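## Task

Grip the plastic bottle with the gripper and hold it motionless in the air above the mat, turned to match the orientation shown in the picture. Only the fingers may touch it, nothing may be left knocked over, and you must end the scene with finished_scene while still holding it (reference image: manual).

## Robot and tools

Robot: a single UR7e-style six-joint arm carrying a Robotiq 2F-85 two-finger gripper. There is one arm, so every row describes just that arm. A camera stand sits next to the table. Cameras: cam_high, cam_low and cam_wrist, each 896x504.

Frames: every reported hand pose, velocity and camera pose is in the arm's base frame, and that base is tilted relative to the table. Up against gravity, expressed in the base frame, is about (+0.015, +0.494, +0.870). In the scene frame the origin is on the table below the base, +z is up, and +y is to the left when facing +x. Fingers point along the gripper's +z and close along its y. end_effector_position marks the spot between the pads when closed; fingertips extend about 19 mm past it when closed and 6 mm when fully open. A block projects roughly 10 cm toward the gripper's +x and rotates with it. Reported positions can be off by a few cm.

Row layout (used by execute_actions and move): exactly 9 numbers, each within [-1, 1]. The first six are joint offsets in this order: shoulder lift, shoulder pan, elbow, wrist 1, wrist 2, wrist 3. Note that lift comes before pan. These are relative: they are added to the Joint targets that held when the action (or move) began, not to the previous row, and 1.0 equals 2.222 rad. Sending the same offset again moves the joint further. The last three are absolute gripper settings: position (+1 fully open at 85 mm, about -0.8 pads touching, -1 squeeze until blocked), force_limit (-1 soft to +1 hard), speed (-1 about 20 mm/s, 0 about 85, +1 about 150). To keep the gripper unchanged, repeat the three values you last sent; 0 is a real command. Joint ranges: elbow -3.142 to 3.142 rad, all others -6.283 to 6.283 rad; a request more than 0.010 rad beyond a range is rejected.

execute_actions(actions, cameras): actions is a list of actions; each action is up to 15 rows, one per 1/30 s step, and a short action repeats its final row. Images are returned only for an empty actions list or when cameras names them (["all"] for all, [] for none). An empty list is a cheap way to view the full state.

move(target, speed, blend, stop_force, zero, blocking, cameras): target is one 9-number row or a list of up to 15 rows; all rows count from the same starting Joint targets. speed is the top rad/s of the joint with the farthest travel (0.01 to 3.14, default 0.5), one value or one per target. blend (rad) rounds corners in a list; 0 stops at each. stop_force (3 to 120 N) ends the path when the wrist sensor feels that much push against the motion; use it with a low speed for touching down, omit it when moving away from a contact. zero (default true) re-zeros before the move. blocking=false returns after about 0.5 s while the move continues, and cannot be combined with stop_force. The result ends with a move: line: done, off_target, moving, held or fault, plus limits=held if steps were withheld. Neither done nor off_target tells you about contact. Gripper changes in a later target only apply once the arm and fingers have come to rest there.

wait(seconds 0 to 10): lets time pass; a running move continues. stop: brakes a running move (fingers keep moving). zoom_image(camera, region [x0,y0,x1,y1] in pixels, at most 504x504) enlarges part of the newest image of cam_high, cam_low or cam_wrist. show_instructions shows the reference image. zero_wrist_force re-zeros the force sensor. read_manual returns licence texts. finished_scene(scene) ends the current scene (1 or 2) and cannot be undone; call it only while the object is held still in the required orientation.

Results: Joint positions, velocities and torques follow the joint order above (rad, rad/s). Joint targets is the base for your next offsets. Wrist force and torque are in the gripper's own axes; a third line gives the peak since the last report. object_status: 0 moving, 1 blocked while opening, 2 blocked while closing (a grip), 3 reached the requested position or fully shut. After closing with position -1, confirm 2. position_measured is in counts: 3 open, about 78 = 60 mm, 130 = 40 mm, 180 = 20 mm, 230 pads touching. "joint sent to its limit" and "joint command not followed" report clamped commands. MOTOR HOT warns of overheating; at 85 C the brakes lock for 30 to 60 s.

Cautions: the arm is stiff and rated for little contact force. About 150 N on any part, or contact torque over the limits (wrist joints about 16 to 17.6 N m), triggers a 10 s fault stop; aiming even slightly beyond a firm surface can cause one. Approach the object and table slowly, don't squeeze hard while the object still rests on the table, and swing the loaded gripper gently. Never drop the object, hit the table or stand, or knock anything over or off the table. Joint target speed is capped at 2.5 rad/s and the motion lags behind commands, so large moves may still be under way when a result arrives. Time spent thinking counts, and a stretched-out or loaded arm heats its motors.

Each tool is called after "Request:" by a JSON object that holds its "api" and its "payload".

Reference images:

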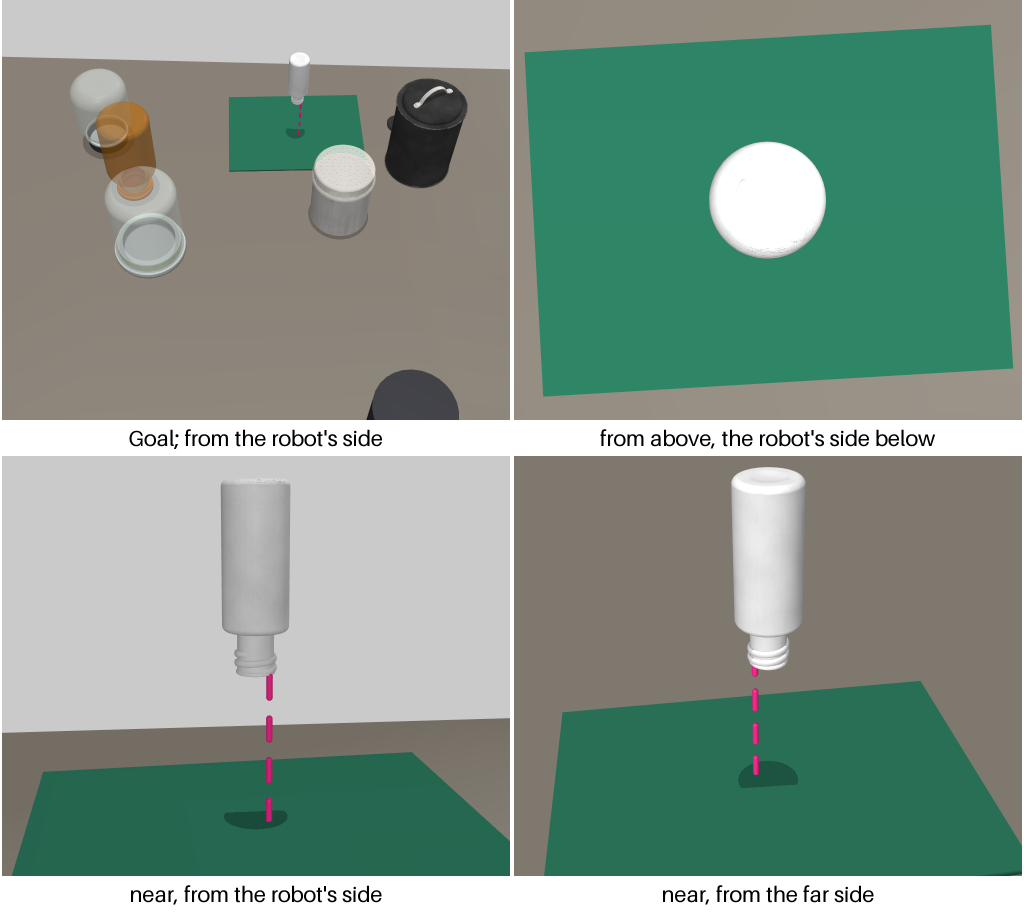

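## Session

Request:
{"api": "execute_actions", "payload": {"actions": []}}

Request:
{"api": "zoom_image", "payload": {"camera": "cam_high", "region": [300, 140, 760, 400]}}

Request:
{"api": "zoom_image", "payload": {"camera": "cam_low", "region": [200, 220, 640, 400]}}

Scene clock: 0.00 s.
end_effector_position=(+0.0017, -0.5121, +0.5539) position_measured=3 object_status=3 end_effector_quat_wxyz=(+0.271, +0.946, -0.116, +0.136)
Joint names: [shoulder lift, shoulder pan, elbow, wrist 1, wrist 2, wrist 3]
Joint positions: [-1.816 -2.063 1.434 -1.632 -1.128 1.425]
Joint velocities: within noise
Joint torques (N m): no reading
Wrist force (N): no reading
Wrist torque (N m): no reading
Wrist force, peak (N): no reading
Joint targets: [-1.816 -2.063 1.434 -1.632 -1.128 1.425]
Tool commands: gripper/position=+1.0 gripper/force_limit=+1.0 gripper/speed=+1.0

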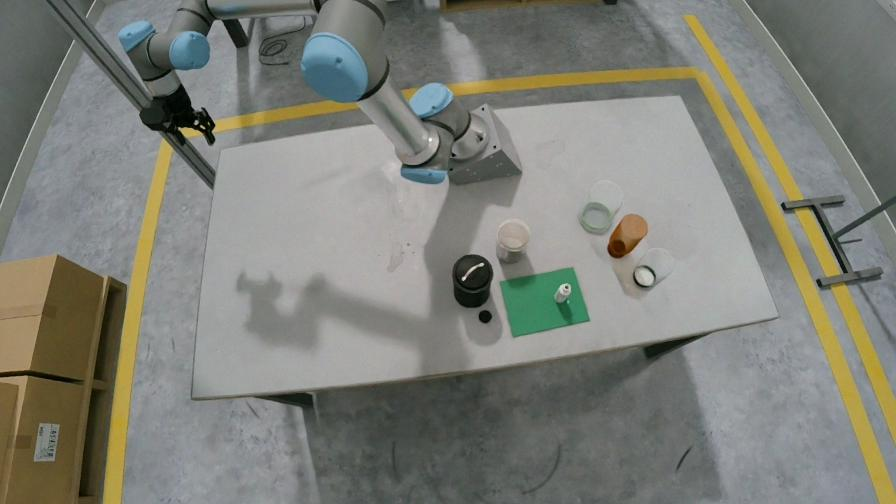

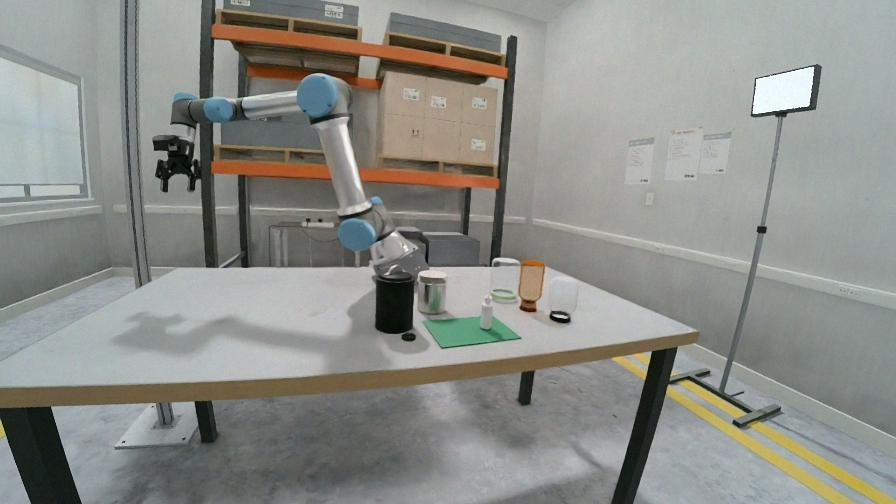

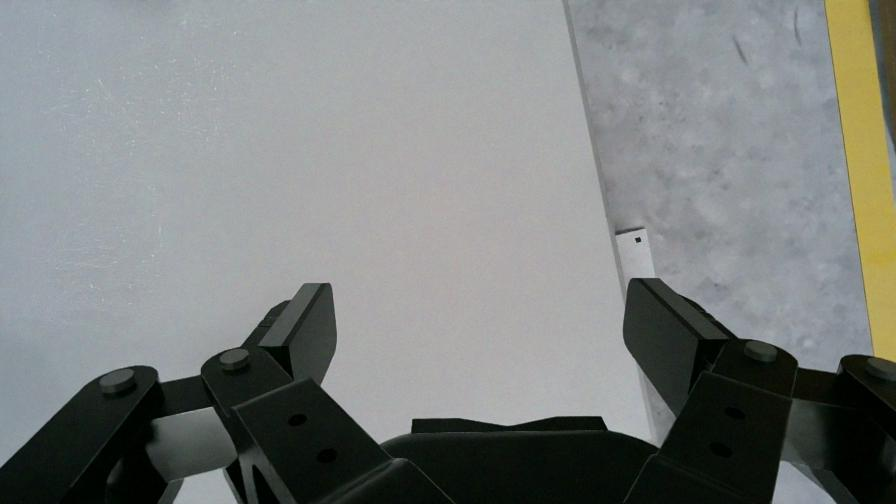

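Scaled by 1.096 from the camera's 896x504 image, which has a finer 1280x720 frame.

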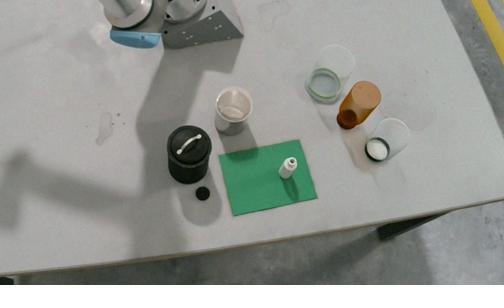

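Scaled by 1.145 from the camera's 896x504 image, which has a finer 1280x720 frame.

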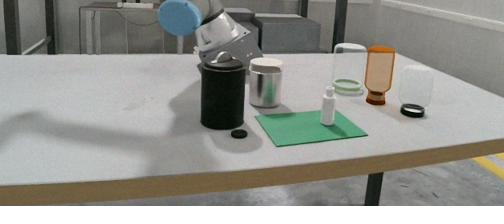

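Request:
{"api": "move", "payload": {"target": [0.1422,0.8835,0.2997,-0.6607,-0.3474,0.4838,1,1,1], "speed": 1.0}}

Request:
{"api": "move", "payload": {"target": [0.1797,0.2408,0.1436,-0.2003,-0.1232,0.2576,1,1,1], "speed": 0.6, "cameras": ["all"]}}

Request:
{"api": "zoom_image", "payload": {"camera": "cam_wrist", "region": [348, 160, 648, 420]}}

Scene clock: 14.30 s.
end_effector_position=(+0.6103, -0.0107, +0.2993) position_measured=3 object_status=3 end_effector_quat_wxyz=(+0.297, +0.869, +0.165, +0.359)
Joint names: [shoulder lift, shoulder pan, elbow, wrist 1, wrist 2, wrist 3]
Joint positions: [-1.5 -0.1 2.1 -3.1 -1.899 2.5]
Joint torques (N m): [-4.46 28.04 -2.74 -4.93 -1.83 2.72]
Wrist force (N): [1.9 -0.1 1.3]
Wrist torque (N m): [-0.27 -0.20 0.27]
Wrist force, peak (N): [3.1 -2.9 0.0]
Joint targets: [-1.500 -0.100 2.100 -3.100 -1.900 2.500]
move: done

Scene clock: 15.97 s.
end_effector_position=(+0.4574, +0.1990, +0.0547) position_measured=3 object_status=3 end_effector_quat_wxyz=(+0.220, +0.899, +0.133, +0.354)
Joint names: [shoulder lift, shoulder pan, elbow, wrist 1, wrist 2, wrist 3]
Joint positions: [-1.101 0.435 2.419 -3.545 -2.173 3.072]
Joint torques (N m): [-1.5 25.54 0.37 -4.82 -2.25 2.56]
Wrist force (N): [2.0 -0.7 1.5]
Wrist torque (N m): [-0.29 -0.22 0.22]
Wrist force, peak (N): [1.3 -3.4 1.6]
Joint targets: [-1.101 0.435 2.419 -3.545 -2.173 3.072]
move: done

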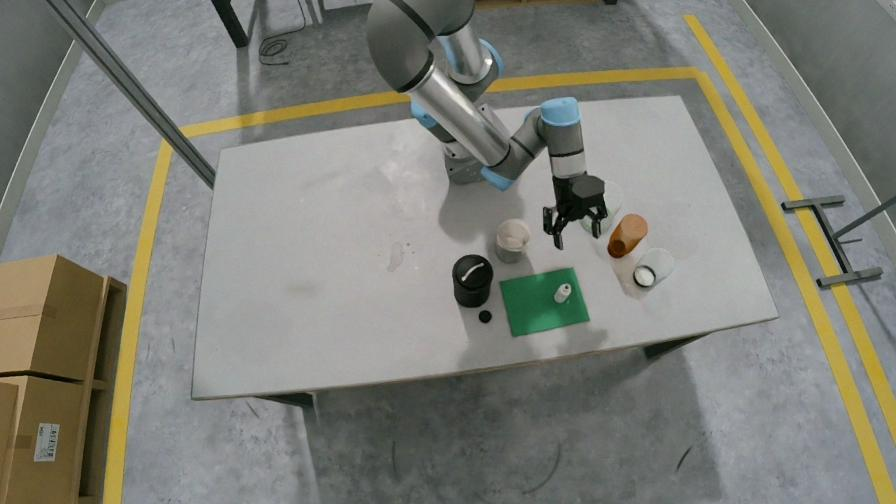

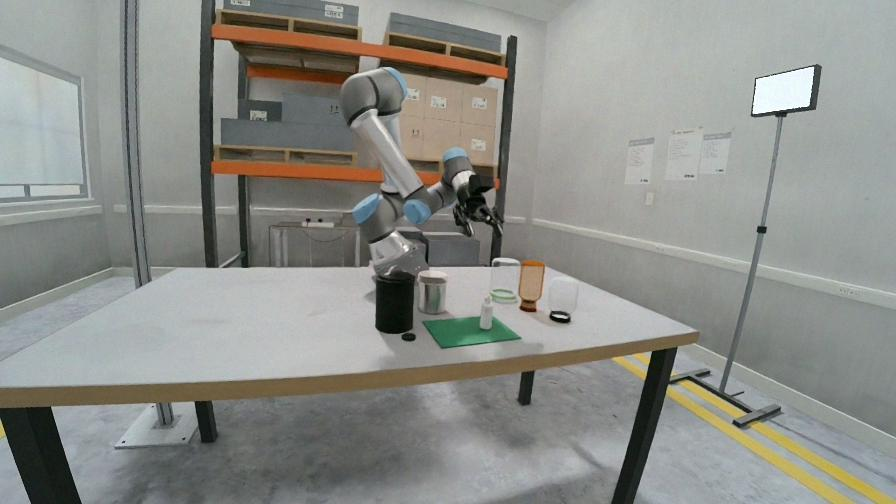

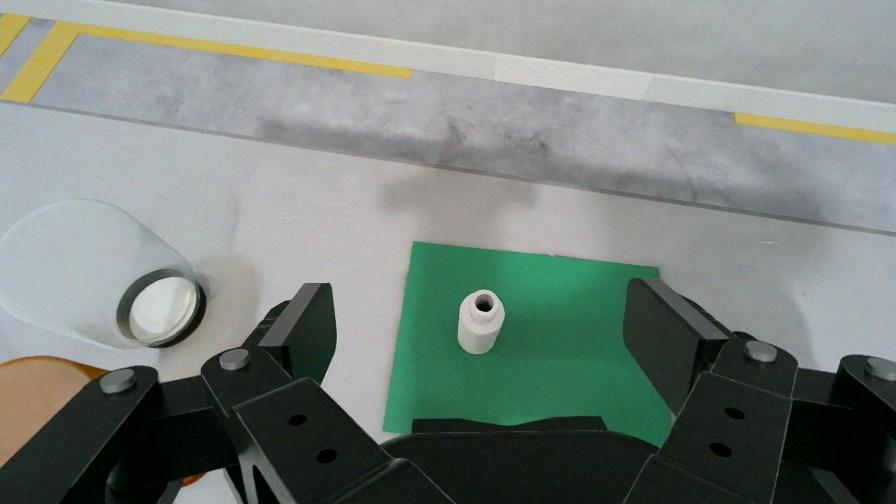

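Scaled by 1.680 from the camera's 896x504 image, which has a finer 1280x720 frame.

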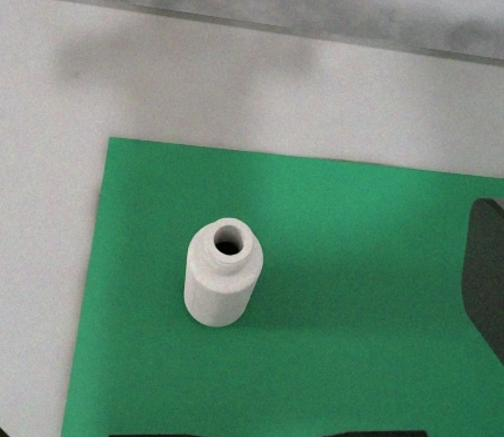

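Request:
{"api": "move", "payload": {"target": [[0.1410,-0.0901,-0.0368,-0.1455,0.0584,-0.0800,0.2,-0.5,0],[0.2146,-0.1220,-0.0428,-0.2243,0.0803,-0.1058,0.2,-0.5,0],[0.2874,-0.1556,-0.0593,-0.2904,0.1041,-0.1316,0.2,-0.5,0]], "blend": [0.03,0.02,0], "speed": [0.4,0.2,0.12], "stop_force": 15, "cameras": ["all"]}}

Request:
{"api": "zoom_image", "payload": {"camera": "cam_wrist", "region": [298, 140, 658, 430]}}

Scene clock: 31.77 s.
end_effector_position=(+0.5183, +0.1205, -0.0645) position_measured=104 object_status=3 end_effector_quat_wxyz=(+0.220, +0.900, +0.133, +0.352)
Joint names: [shoulder lift, shoulder pan, elbow, wrist 1, wrist 2, wrist 3]
Joint positions: [-0.668 0.183 2.328 -3.993 -2.008 2.853]
Joint torques (N m): [-30.72 16.7 -4.11 -2.83 0.25 -0.09]
Wrist force (N): [2.0 -0.5 1.4]
Wrist torque (N m): [-0.26 -0.23 0.41]
Wrist force, peak (N): [4.1 0.3 0.5]
Joint targets: [-0.668 0.183 2.328 -3.993 -2.008 2.853]
Tool commands: gripper/position=+0.2 gripper/force_limit=-0.498039 gripper/speed=+0.003922
FORCE FAULT: contact force on the arm reached its limit, and the arm stopped for 10 seconds. The contact can be on any part of the arm, not only on its tool. That time counts as 20 of the actions that you can send in this scene. The arm's remaining commands of this call were not run. During the stop the arm's controller moved it back a little. The arm's target is now where it stood when the stop ended, not its last command. The arm accepts commands again.
move: fault; path passed 1 of 3 targets; the shoulder lift is farthest, 0.205 rad from its target

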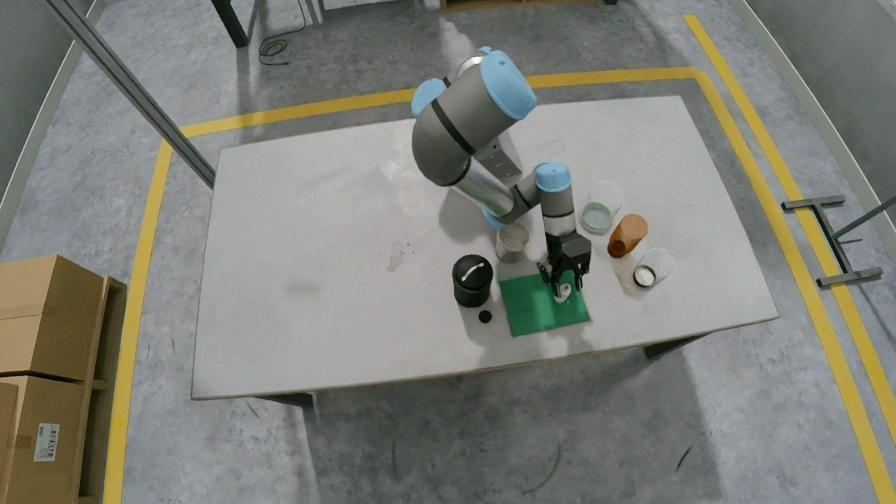

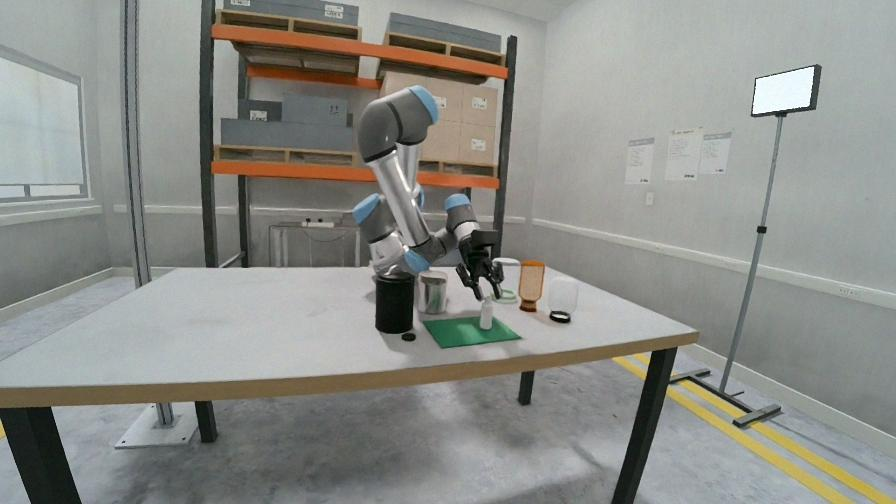

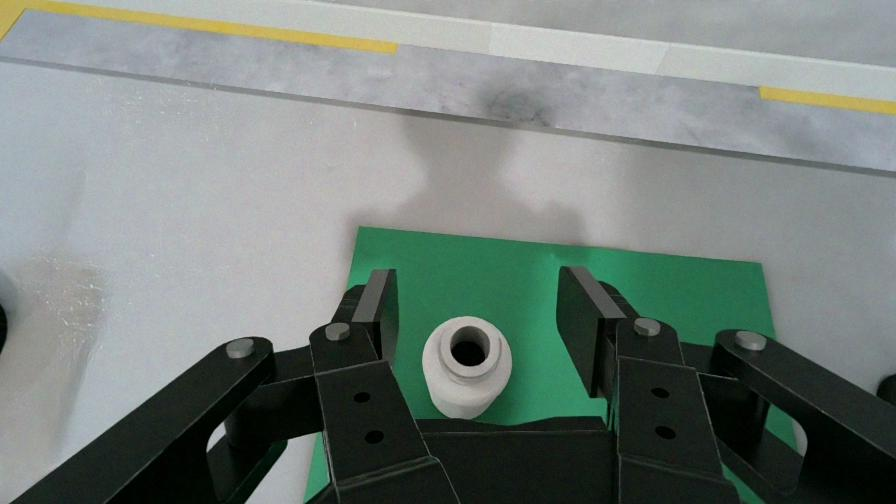

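Scaled by 1.400 from the camera's 896x504 image, which has a finer 1280x720 frame.

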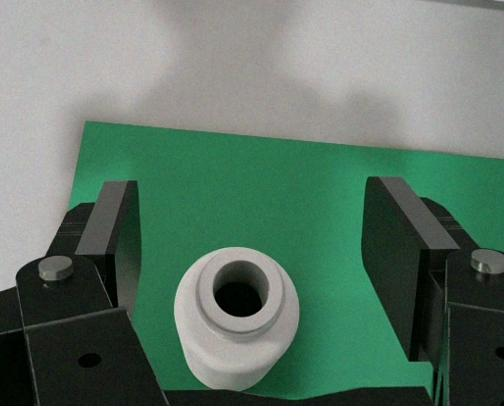

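Request:
{"api": "move", "payload": {"target": [[-0.1949,0.1134,0.0410,0.2016,-0.0747,0.0986,0.2,-0.5,0],[-0.3744,0.0527,-0.1926,0.2219,-0.0414,0.0662,0.2,-0.5,0],[-0.3744,0.0527,-0.2826,0.9419,0.9037,-0.6539,0.2,-0.5,0]], "blend": [0.05,0.1,0], "speed": [0.3,0.6,1.2], "cameras": ["cam_high","cam_low"]}}

Scene clock: 49.37 s.
end_effector_position=(+0.3753, +0.5245, +0.5211) position_measured=104 object_status=3 end_effector_quat_wxyz=(-0.500, +0.330, +0.626, +0.500)
Joint names: [shoulder lift, shoulder pan, elbow, wrist 1, wrist 2, wrist 3]
Joint positions: [-1.5 0.3 1.7 -1.9 -0.001 1.4]
Joint torques (N m): [-34.1 -0.13 -39.51 -0.4 4.54 -2.04]
Wrist force (N): [2.2 0.6 6.8]
Wrist torque (N m): [-0.90 -0.44 0.77]
Wrist force, peak (N): [6.3 0.9 4.7]
Joint targets: [-1.500 0.300 1.700 -1.900 0.000 1.400]
move: done
Images, in order (width x height): cam_high 896x504, cam_low 896x504.

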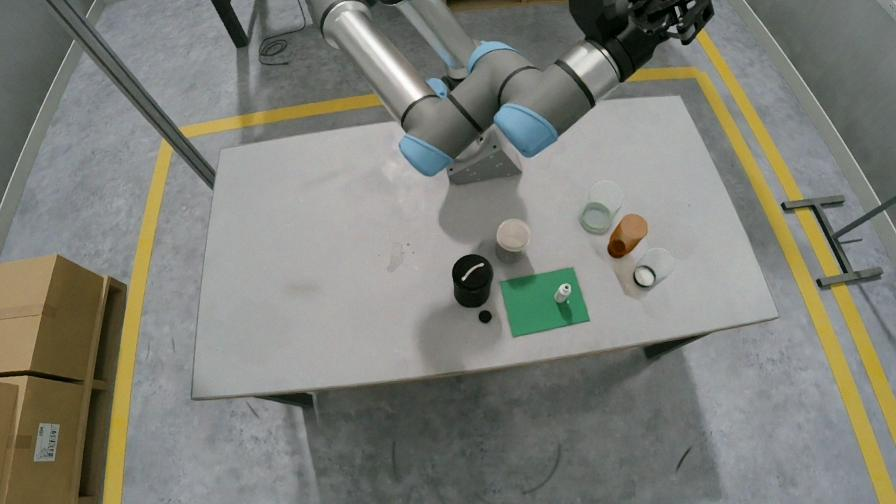

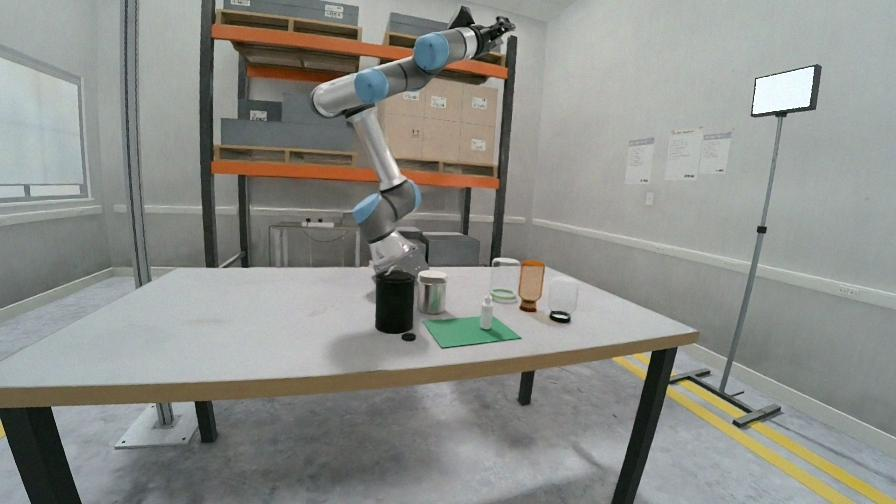

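Request:
{"api": "move", "payload": {"target": [0.2250,0.0045,-0.0450,0.9451,0.9881,-0.5447,0.2,-0.5,0], "speed": 1.2}}

Request:
{"api": "move", "payload": {"target": [0.0743,0,-0.0034,0.1400,0,0,0.2,-0.5,0], "speed": 0.4, "cameras": ["all"]}}

Request:
{"api": "zoom_image", "payload": {"camera": "cam_wrist", "region": [328, 140, 628, 430]}}

Scene clock: 53.07 s.
end_effector_position=(+0.6025, +0.1751, +0.0795) position_measured=104 object_status=3 end_effector_quat_wxyz=(+0.187, +0.887, -0.062, +0.417)
Joint names: [shoulder lift, shoulder pan, elbow, wrist 1, wrist 2, wrist 3]
Joint positions: [-1 0.31 1.6 0.2 2.195 0.19]
Joint torques (N m): [-11.15 34.6 -34.79 1.46 1.62 -2.29]
Wrist force (N): [2.0 -1.2 2.3]
Wrist torque (N m): [-0.30 -0.24 0.38]
Wrist force, peak (N): [1.2 -1.3 10.9]
Joint targets: [-1.000 0.310 1.600 0.200 2.195 0.190]
move: done

Scene clock: 54.47 s.
end_effector_position=(+0.5168, +0.1476, -0.0208) position_measured=104 object_status=3 end_effector_quat_wxyz=(+0.259, +0.942, +0.010, +0.214)
Joint names: [shoulder lift, shoulder pan, elbow, wrist 1, wrist 2, wrist 3]
Joint positions: [-0.835 0.31 1.592 0.511 2.195 0.19]
Joint torques (N m): [-12.75 33.17 -30.84 3.3 1.32 -2.07]
Wrist force (N): [1.1 0.0 0.5]
Wrist torque (N m): [-0.07 -0.13 0.26]
Wrist force, peak (N): [3.4 -0.8 2.0]
Joint targets: [-0.835 0.310 1.592 0.511 2.195 0.190]
move: done

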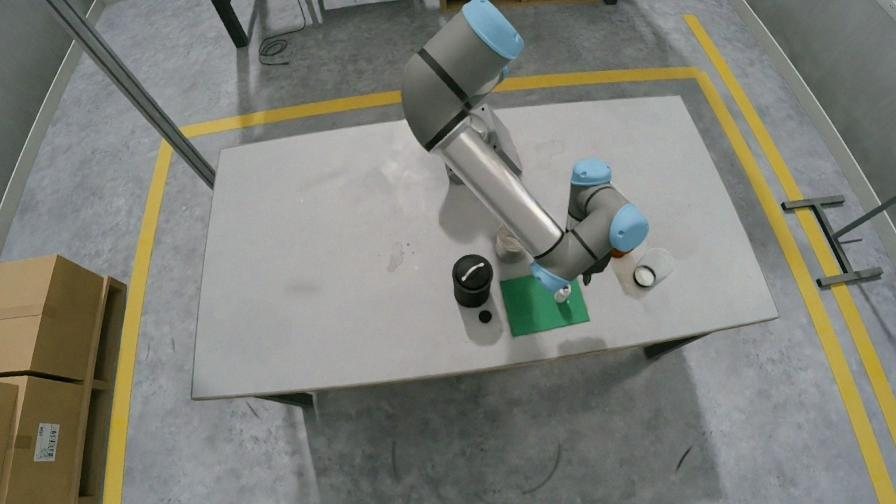

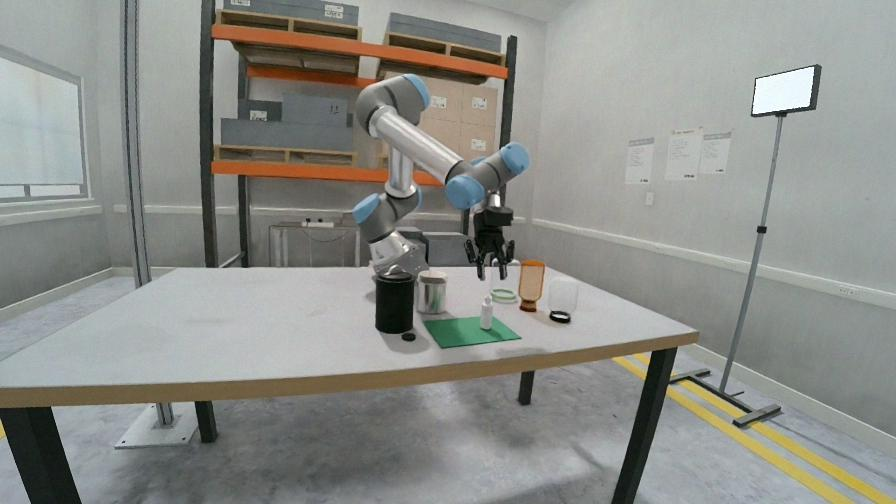

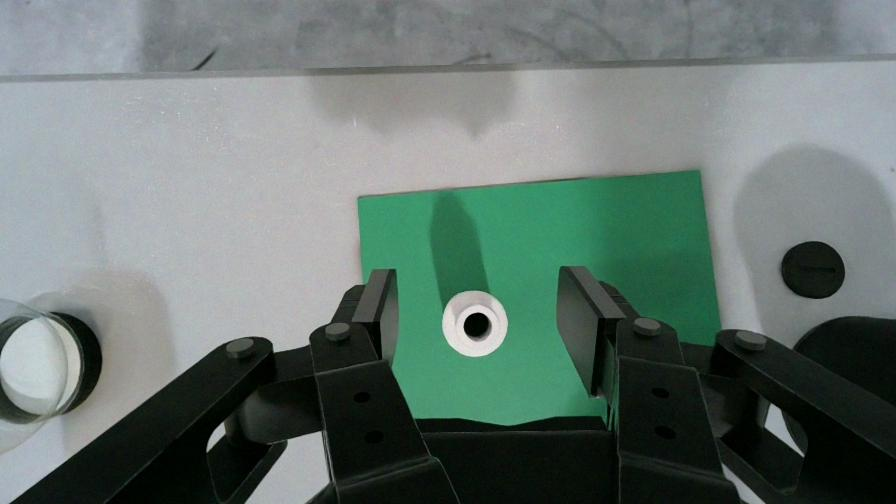

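Scaled by 1.680 from the camera's 896x504 image, which has a finer 1280x720 frame.

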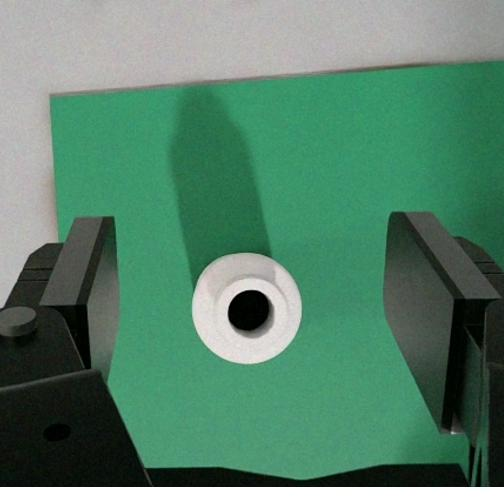

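Request:
{"api": "move", "payload": {"target": [[0.0186,-0.0292,0.0393,-0.0772,-0.0090,-0.0340,0.2,-0.5,0],[0.0498,-0.0583,0.0610,-0.1484,-0.0194,-0.0668,0.2,-0.5,0]], "blend": [0.02,0], "speed": [0.25,0.15], "stop_force": 12, "cameras": ["all"]}}

Request:
{"api": "zoom_image", "payload": {"camera": "cam_wrist", "region": [328, 160, 628, 430]}}

Request:
{"api": "zoom_image", "payload": {"camera": "cam_low", "region": [380, 190, 600, 350]}}

Scene clock: 59.30 s.
end_effector_position=(+0.5105, +0.0851, -0.1233) position_measured=104 object_status=3 end_effector_quat_wxyz=(+0.259, +0.942, +0.010, +0.214)
Joint names: [shoulder lift, shoulder pan, elbow, wrist 1, wrist 2, wrist 3]
Joint positions: [-0.724 0.18 1.728 0.181 2.152 0.042]
Joint torques (N m): [-14.18 6.88 1.78 -0.1 -2.27 -2.17]
Wrist force (N): [0.7 -0.3 0.2]
Wrist torque (N m): [-0.11 -0.08 0.26]
Wrist force, peak (N): [2.2 -0.7 -0.6]
Joint targets: [-0.724 0.180 1.728 0.181 2.152 0.042]
move: done

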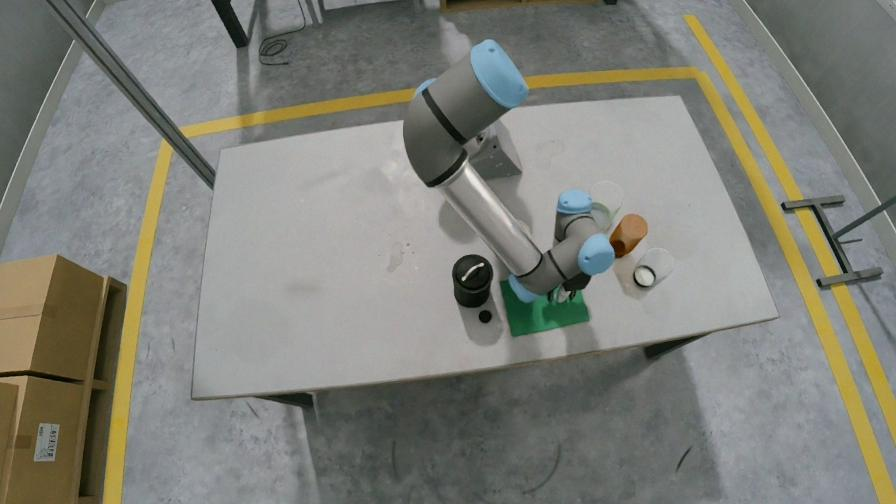

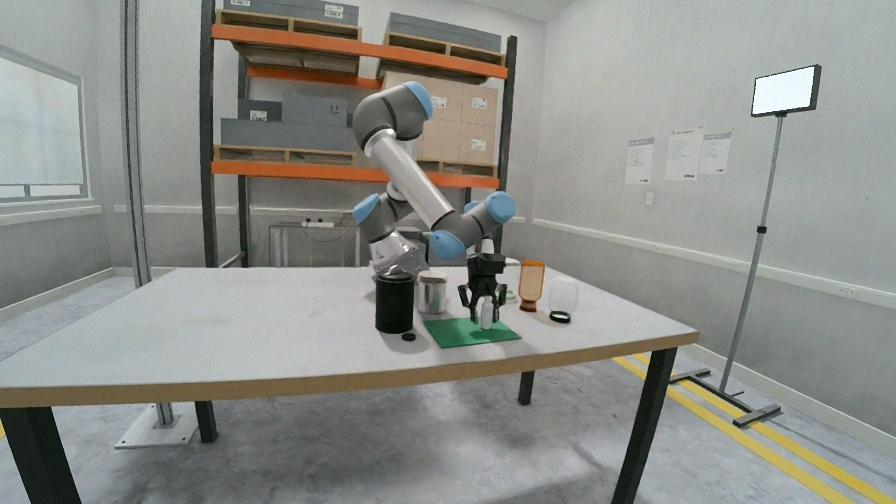

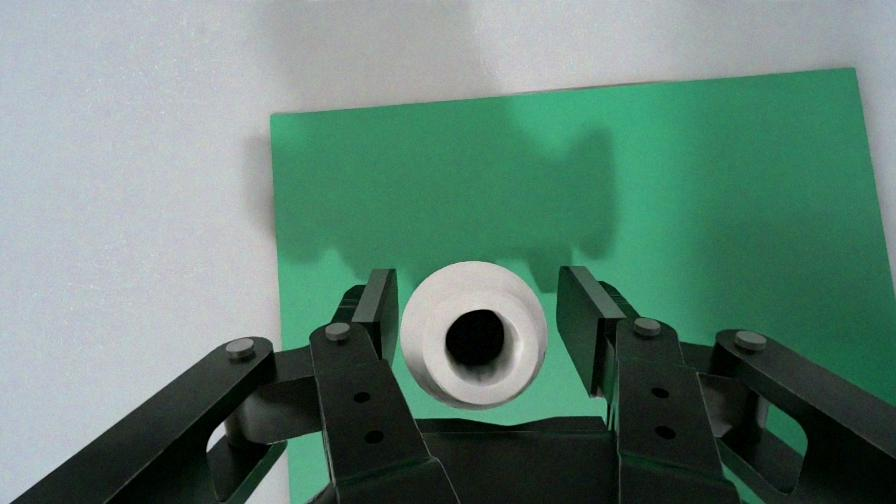

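Scaled by 1.680 from the camera's 896x504 image, which has a finer 1280x720 frame.

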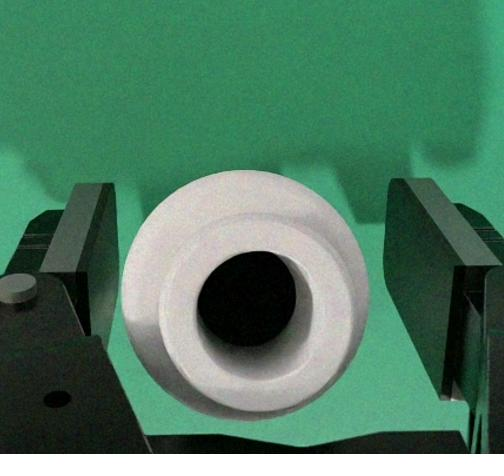

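Scaled by 2.291 from the camera's 896x504 image, which has a finer 1280x720 frame.

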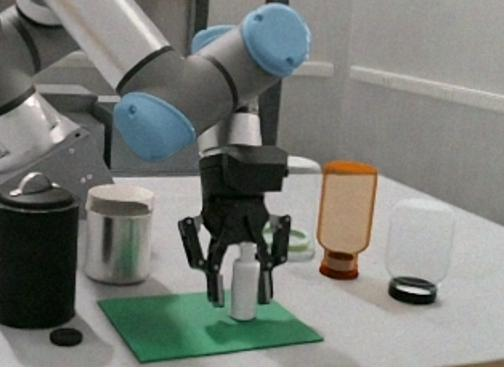

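Request:
{"api": "move", "payload": {"target": [0,0.0027,0,0,0,0,0.2,-0.5,0], "speed": 0.05}}

Request:
{"api": "move", "payload": {"target": [0,0,0,0,0,0,-1,-0.5,-1], "cameras": ["cam_wrist"]}}

Scene clock: 60.87 s.
end_effector_position=(+0.5100, +0.0880, -0.1233) position_measured=104 object_status=3 end_effector_quat_wxyz=(+0.259, +0.942, +0.013, +0.214)
Joint names: [shoulder lift, shoulder pan, elbow, wrist 1, wrist 2, wrist 3]
Joint positions: [-0.724 0.186 1.728 0.181 2.152 0.042]
Joint torques (N m): [-14.12 37.01 2.77 -0.09 -2.28 -2.35]
Wrist force (N): [0.9 -0.4 0.7]
Wrist torque (N m): [-0.14 -0.11 0.26]
Wrist force, peak (N): [1.2 -0.6 0.5]
Joint targets: [-0.724 0.186 1.728 0.181 2.152 0.042]
move: done

Scene clock: 62.13 s.
end_effector_position=(+0.5099, +0.0881, -0.1233) position_measured=155 object_status=0 end_effector_quat_wxyz=(+0.258, +0.942, +0.013, +0.214)
Joint names: [shoulder lift, shoulder pan, elbow, wrist 1, wrist 2, wrist 3]
Joint positions: [-0.724 0.186 1.728 0.181 2.152 0.042]
Joint torques (N m): [-13.2 36.94 2.31 -0.09 -1.87 -2.32]
Wrist force (N): [1.3 -0.6 -0.2]
Wrist torque (N m): [-0.16 -0.16 0.26]
Wrist force, peak (N): [1.6 -0.5 -0.1]
Joint targets: [-0.724 0.186 1.728 0.181 2.152 0.042]
move: done
Images, in order (width x height): cam_wrist 896x504.

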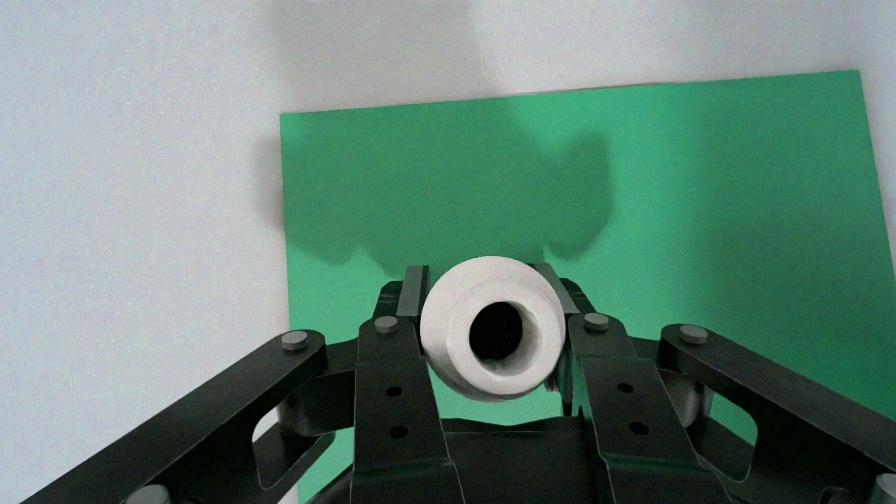

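Request:
{"api": "move", "payload": {"target": [[-0.0313,0.0293,-0.0219,0.0713,0.0103,0.0326,-1,-0.5,-1],[-0.0549,0.0563,-0.0527,0.1422,0.0185,0.0644,-1,-0.5,-1]], "blend": [0.03,0], "speed": 0.3, "cameras": ["cam_low"]}}

Request:
{"api": "move", "payload": {"target": [0.0104,-0.0819,-0.0263,0.0887,-0.6328,0.2988,-1,-0.5,-1], "speed": 0.9}}

Request:
{"api": "move", "payload": {"target": [0.0104,-0.0819,-0.0263,0.0887,-0.6328,0.2988,-1,-0.5,-1], "speed": 0.9, "cameras": ["all"]}}

Scene clock: 66.23 s.
end_effector_position=(+0.5126, +0.1476, -0.0202) position_measured=155 object_status=2 end_effector_quat_wxyz=(+0.257, +0.942, +0.013, +0.216)
Joint names: [shoulder lift, shoulder pan, elbow, wrist 1, wrist 2, wrist 3]
Joint positions: [-0.846 0.311 1.611 0.497 2.193 0.185]
Joint torques (N m): [-60.54 34.59 -30.71 3.16 2.11 2.23]
Wrist force (N): [0.9 -0.3 0.7]
Wrist torque (N m): [-0.11 -0.12 0.06]
Wrist force, peak (N): [1.7 -0.3 0.5]
Joint targets: [-0.846 0.311 1.611 0.497 2.193 0.185]
move: done
Images, in order (width x height): cam_low 896x504.

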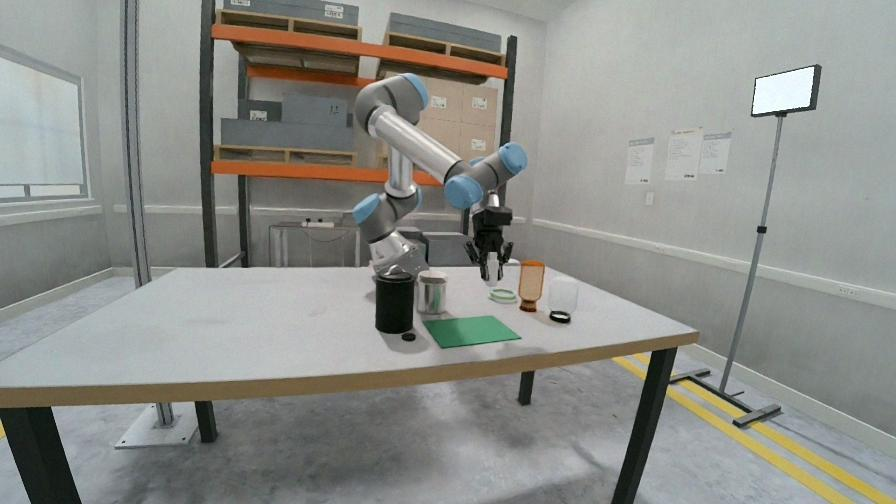

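Scene clock: 68.57 s.
end_effector_position=(+0.4646, +0.3778, +0.0180) position_measured=155 object_status=2 end_effector_quat_wxyz=(-0.368, +0.873, -0.298, -0.119)
Joint names: [shoulder lift, shoulder pan, elbow, wrist 1, wrist 2, wrist 3]
Joint positions: [-0.823 0.129 1.552 0.694 0.787 0.848]
Joint torques (N m): [-14.68 7.83 -28.69 3.89 -5.38 2.53]
Wrist force (N): [-2.7 -1.5 5.0]
Wrist torque (N m): [-0.32 0.10 -0.51]
Wrist force, peak (N): [-3.0 -1.2 5.0]
Joint targets: [-0.823 0.129 1.552 0.694 0.787 0.849]
move: done

Scene clock: 70.90 s.
end_effector_position=(+0.5174, +0.3158, +0.3669) position_measured=155 object_status=2 end_effector_quat_wxyz=(+0.660, -0.320, +0.328, +0.595)
Joint names: [shoulder lift, shoulder pan, elbow, wrist 1, wrist 2, wrist 3]
Joint positions: [-0.8 -0.053 1.494 0.891 -0.619 1.512]
Joint torques (N m): [-16.76 9.26 -27.33 4.37 -3.83 2.25]
Wrist force (N): [-3.1 0.2 9.4]
Wrist torque (N m): [-1.02 -0.01 -0.06]
Wrist force, peak (N): [-3.1 0.4 9.6]
Joint targets: [-0.800 -0.053 1.494 0.891 -0.619 1.512]
move: done

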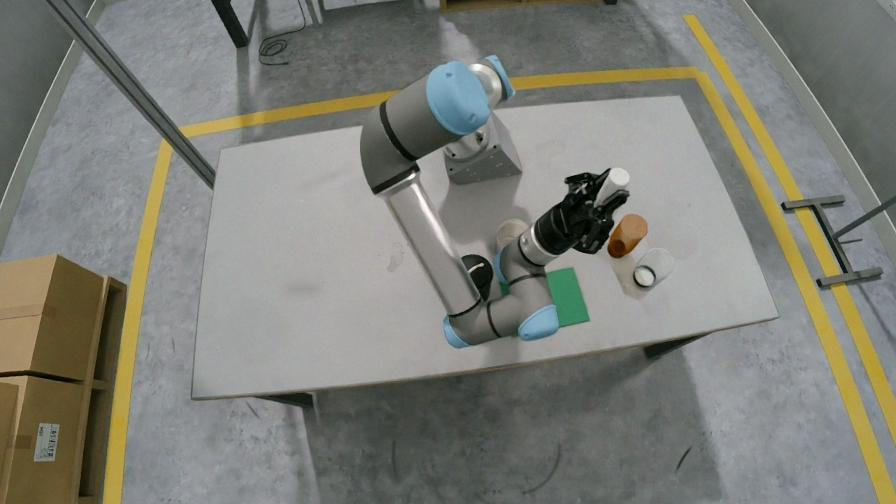

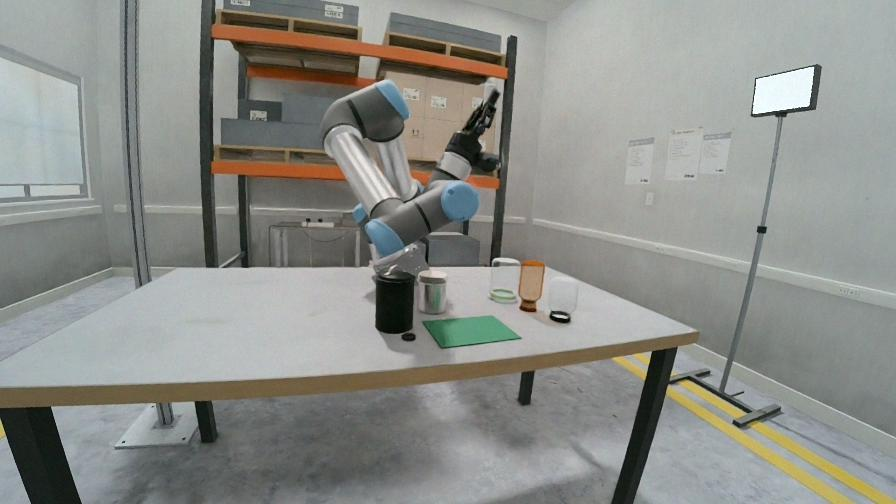

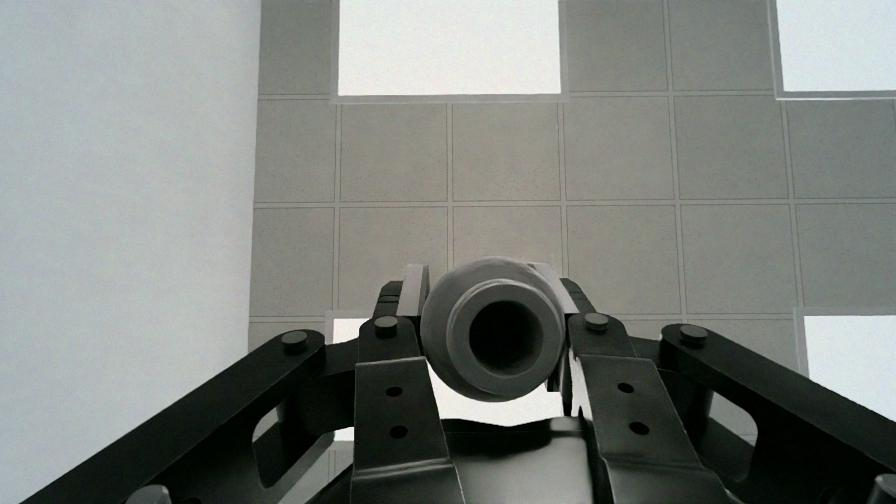

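Request:
{"api": "finished_scene", "payload": {"scene": 2}}

The scene is finished: the task was done.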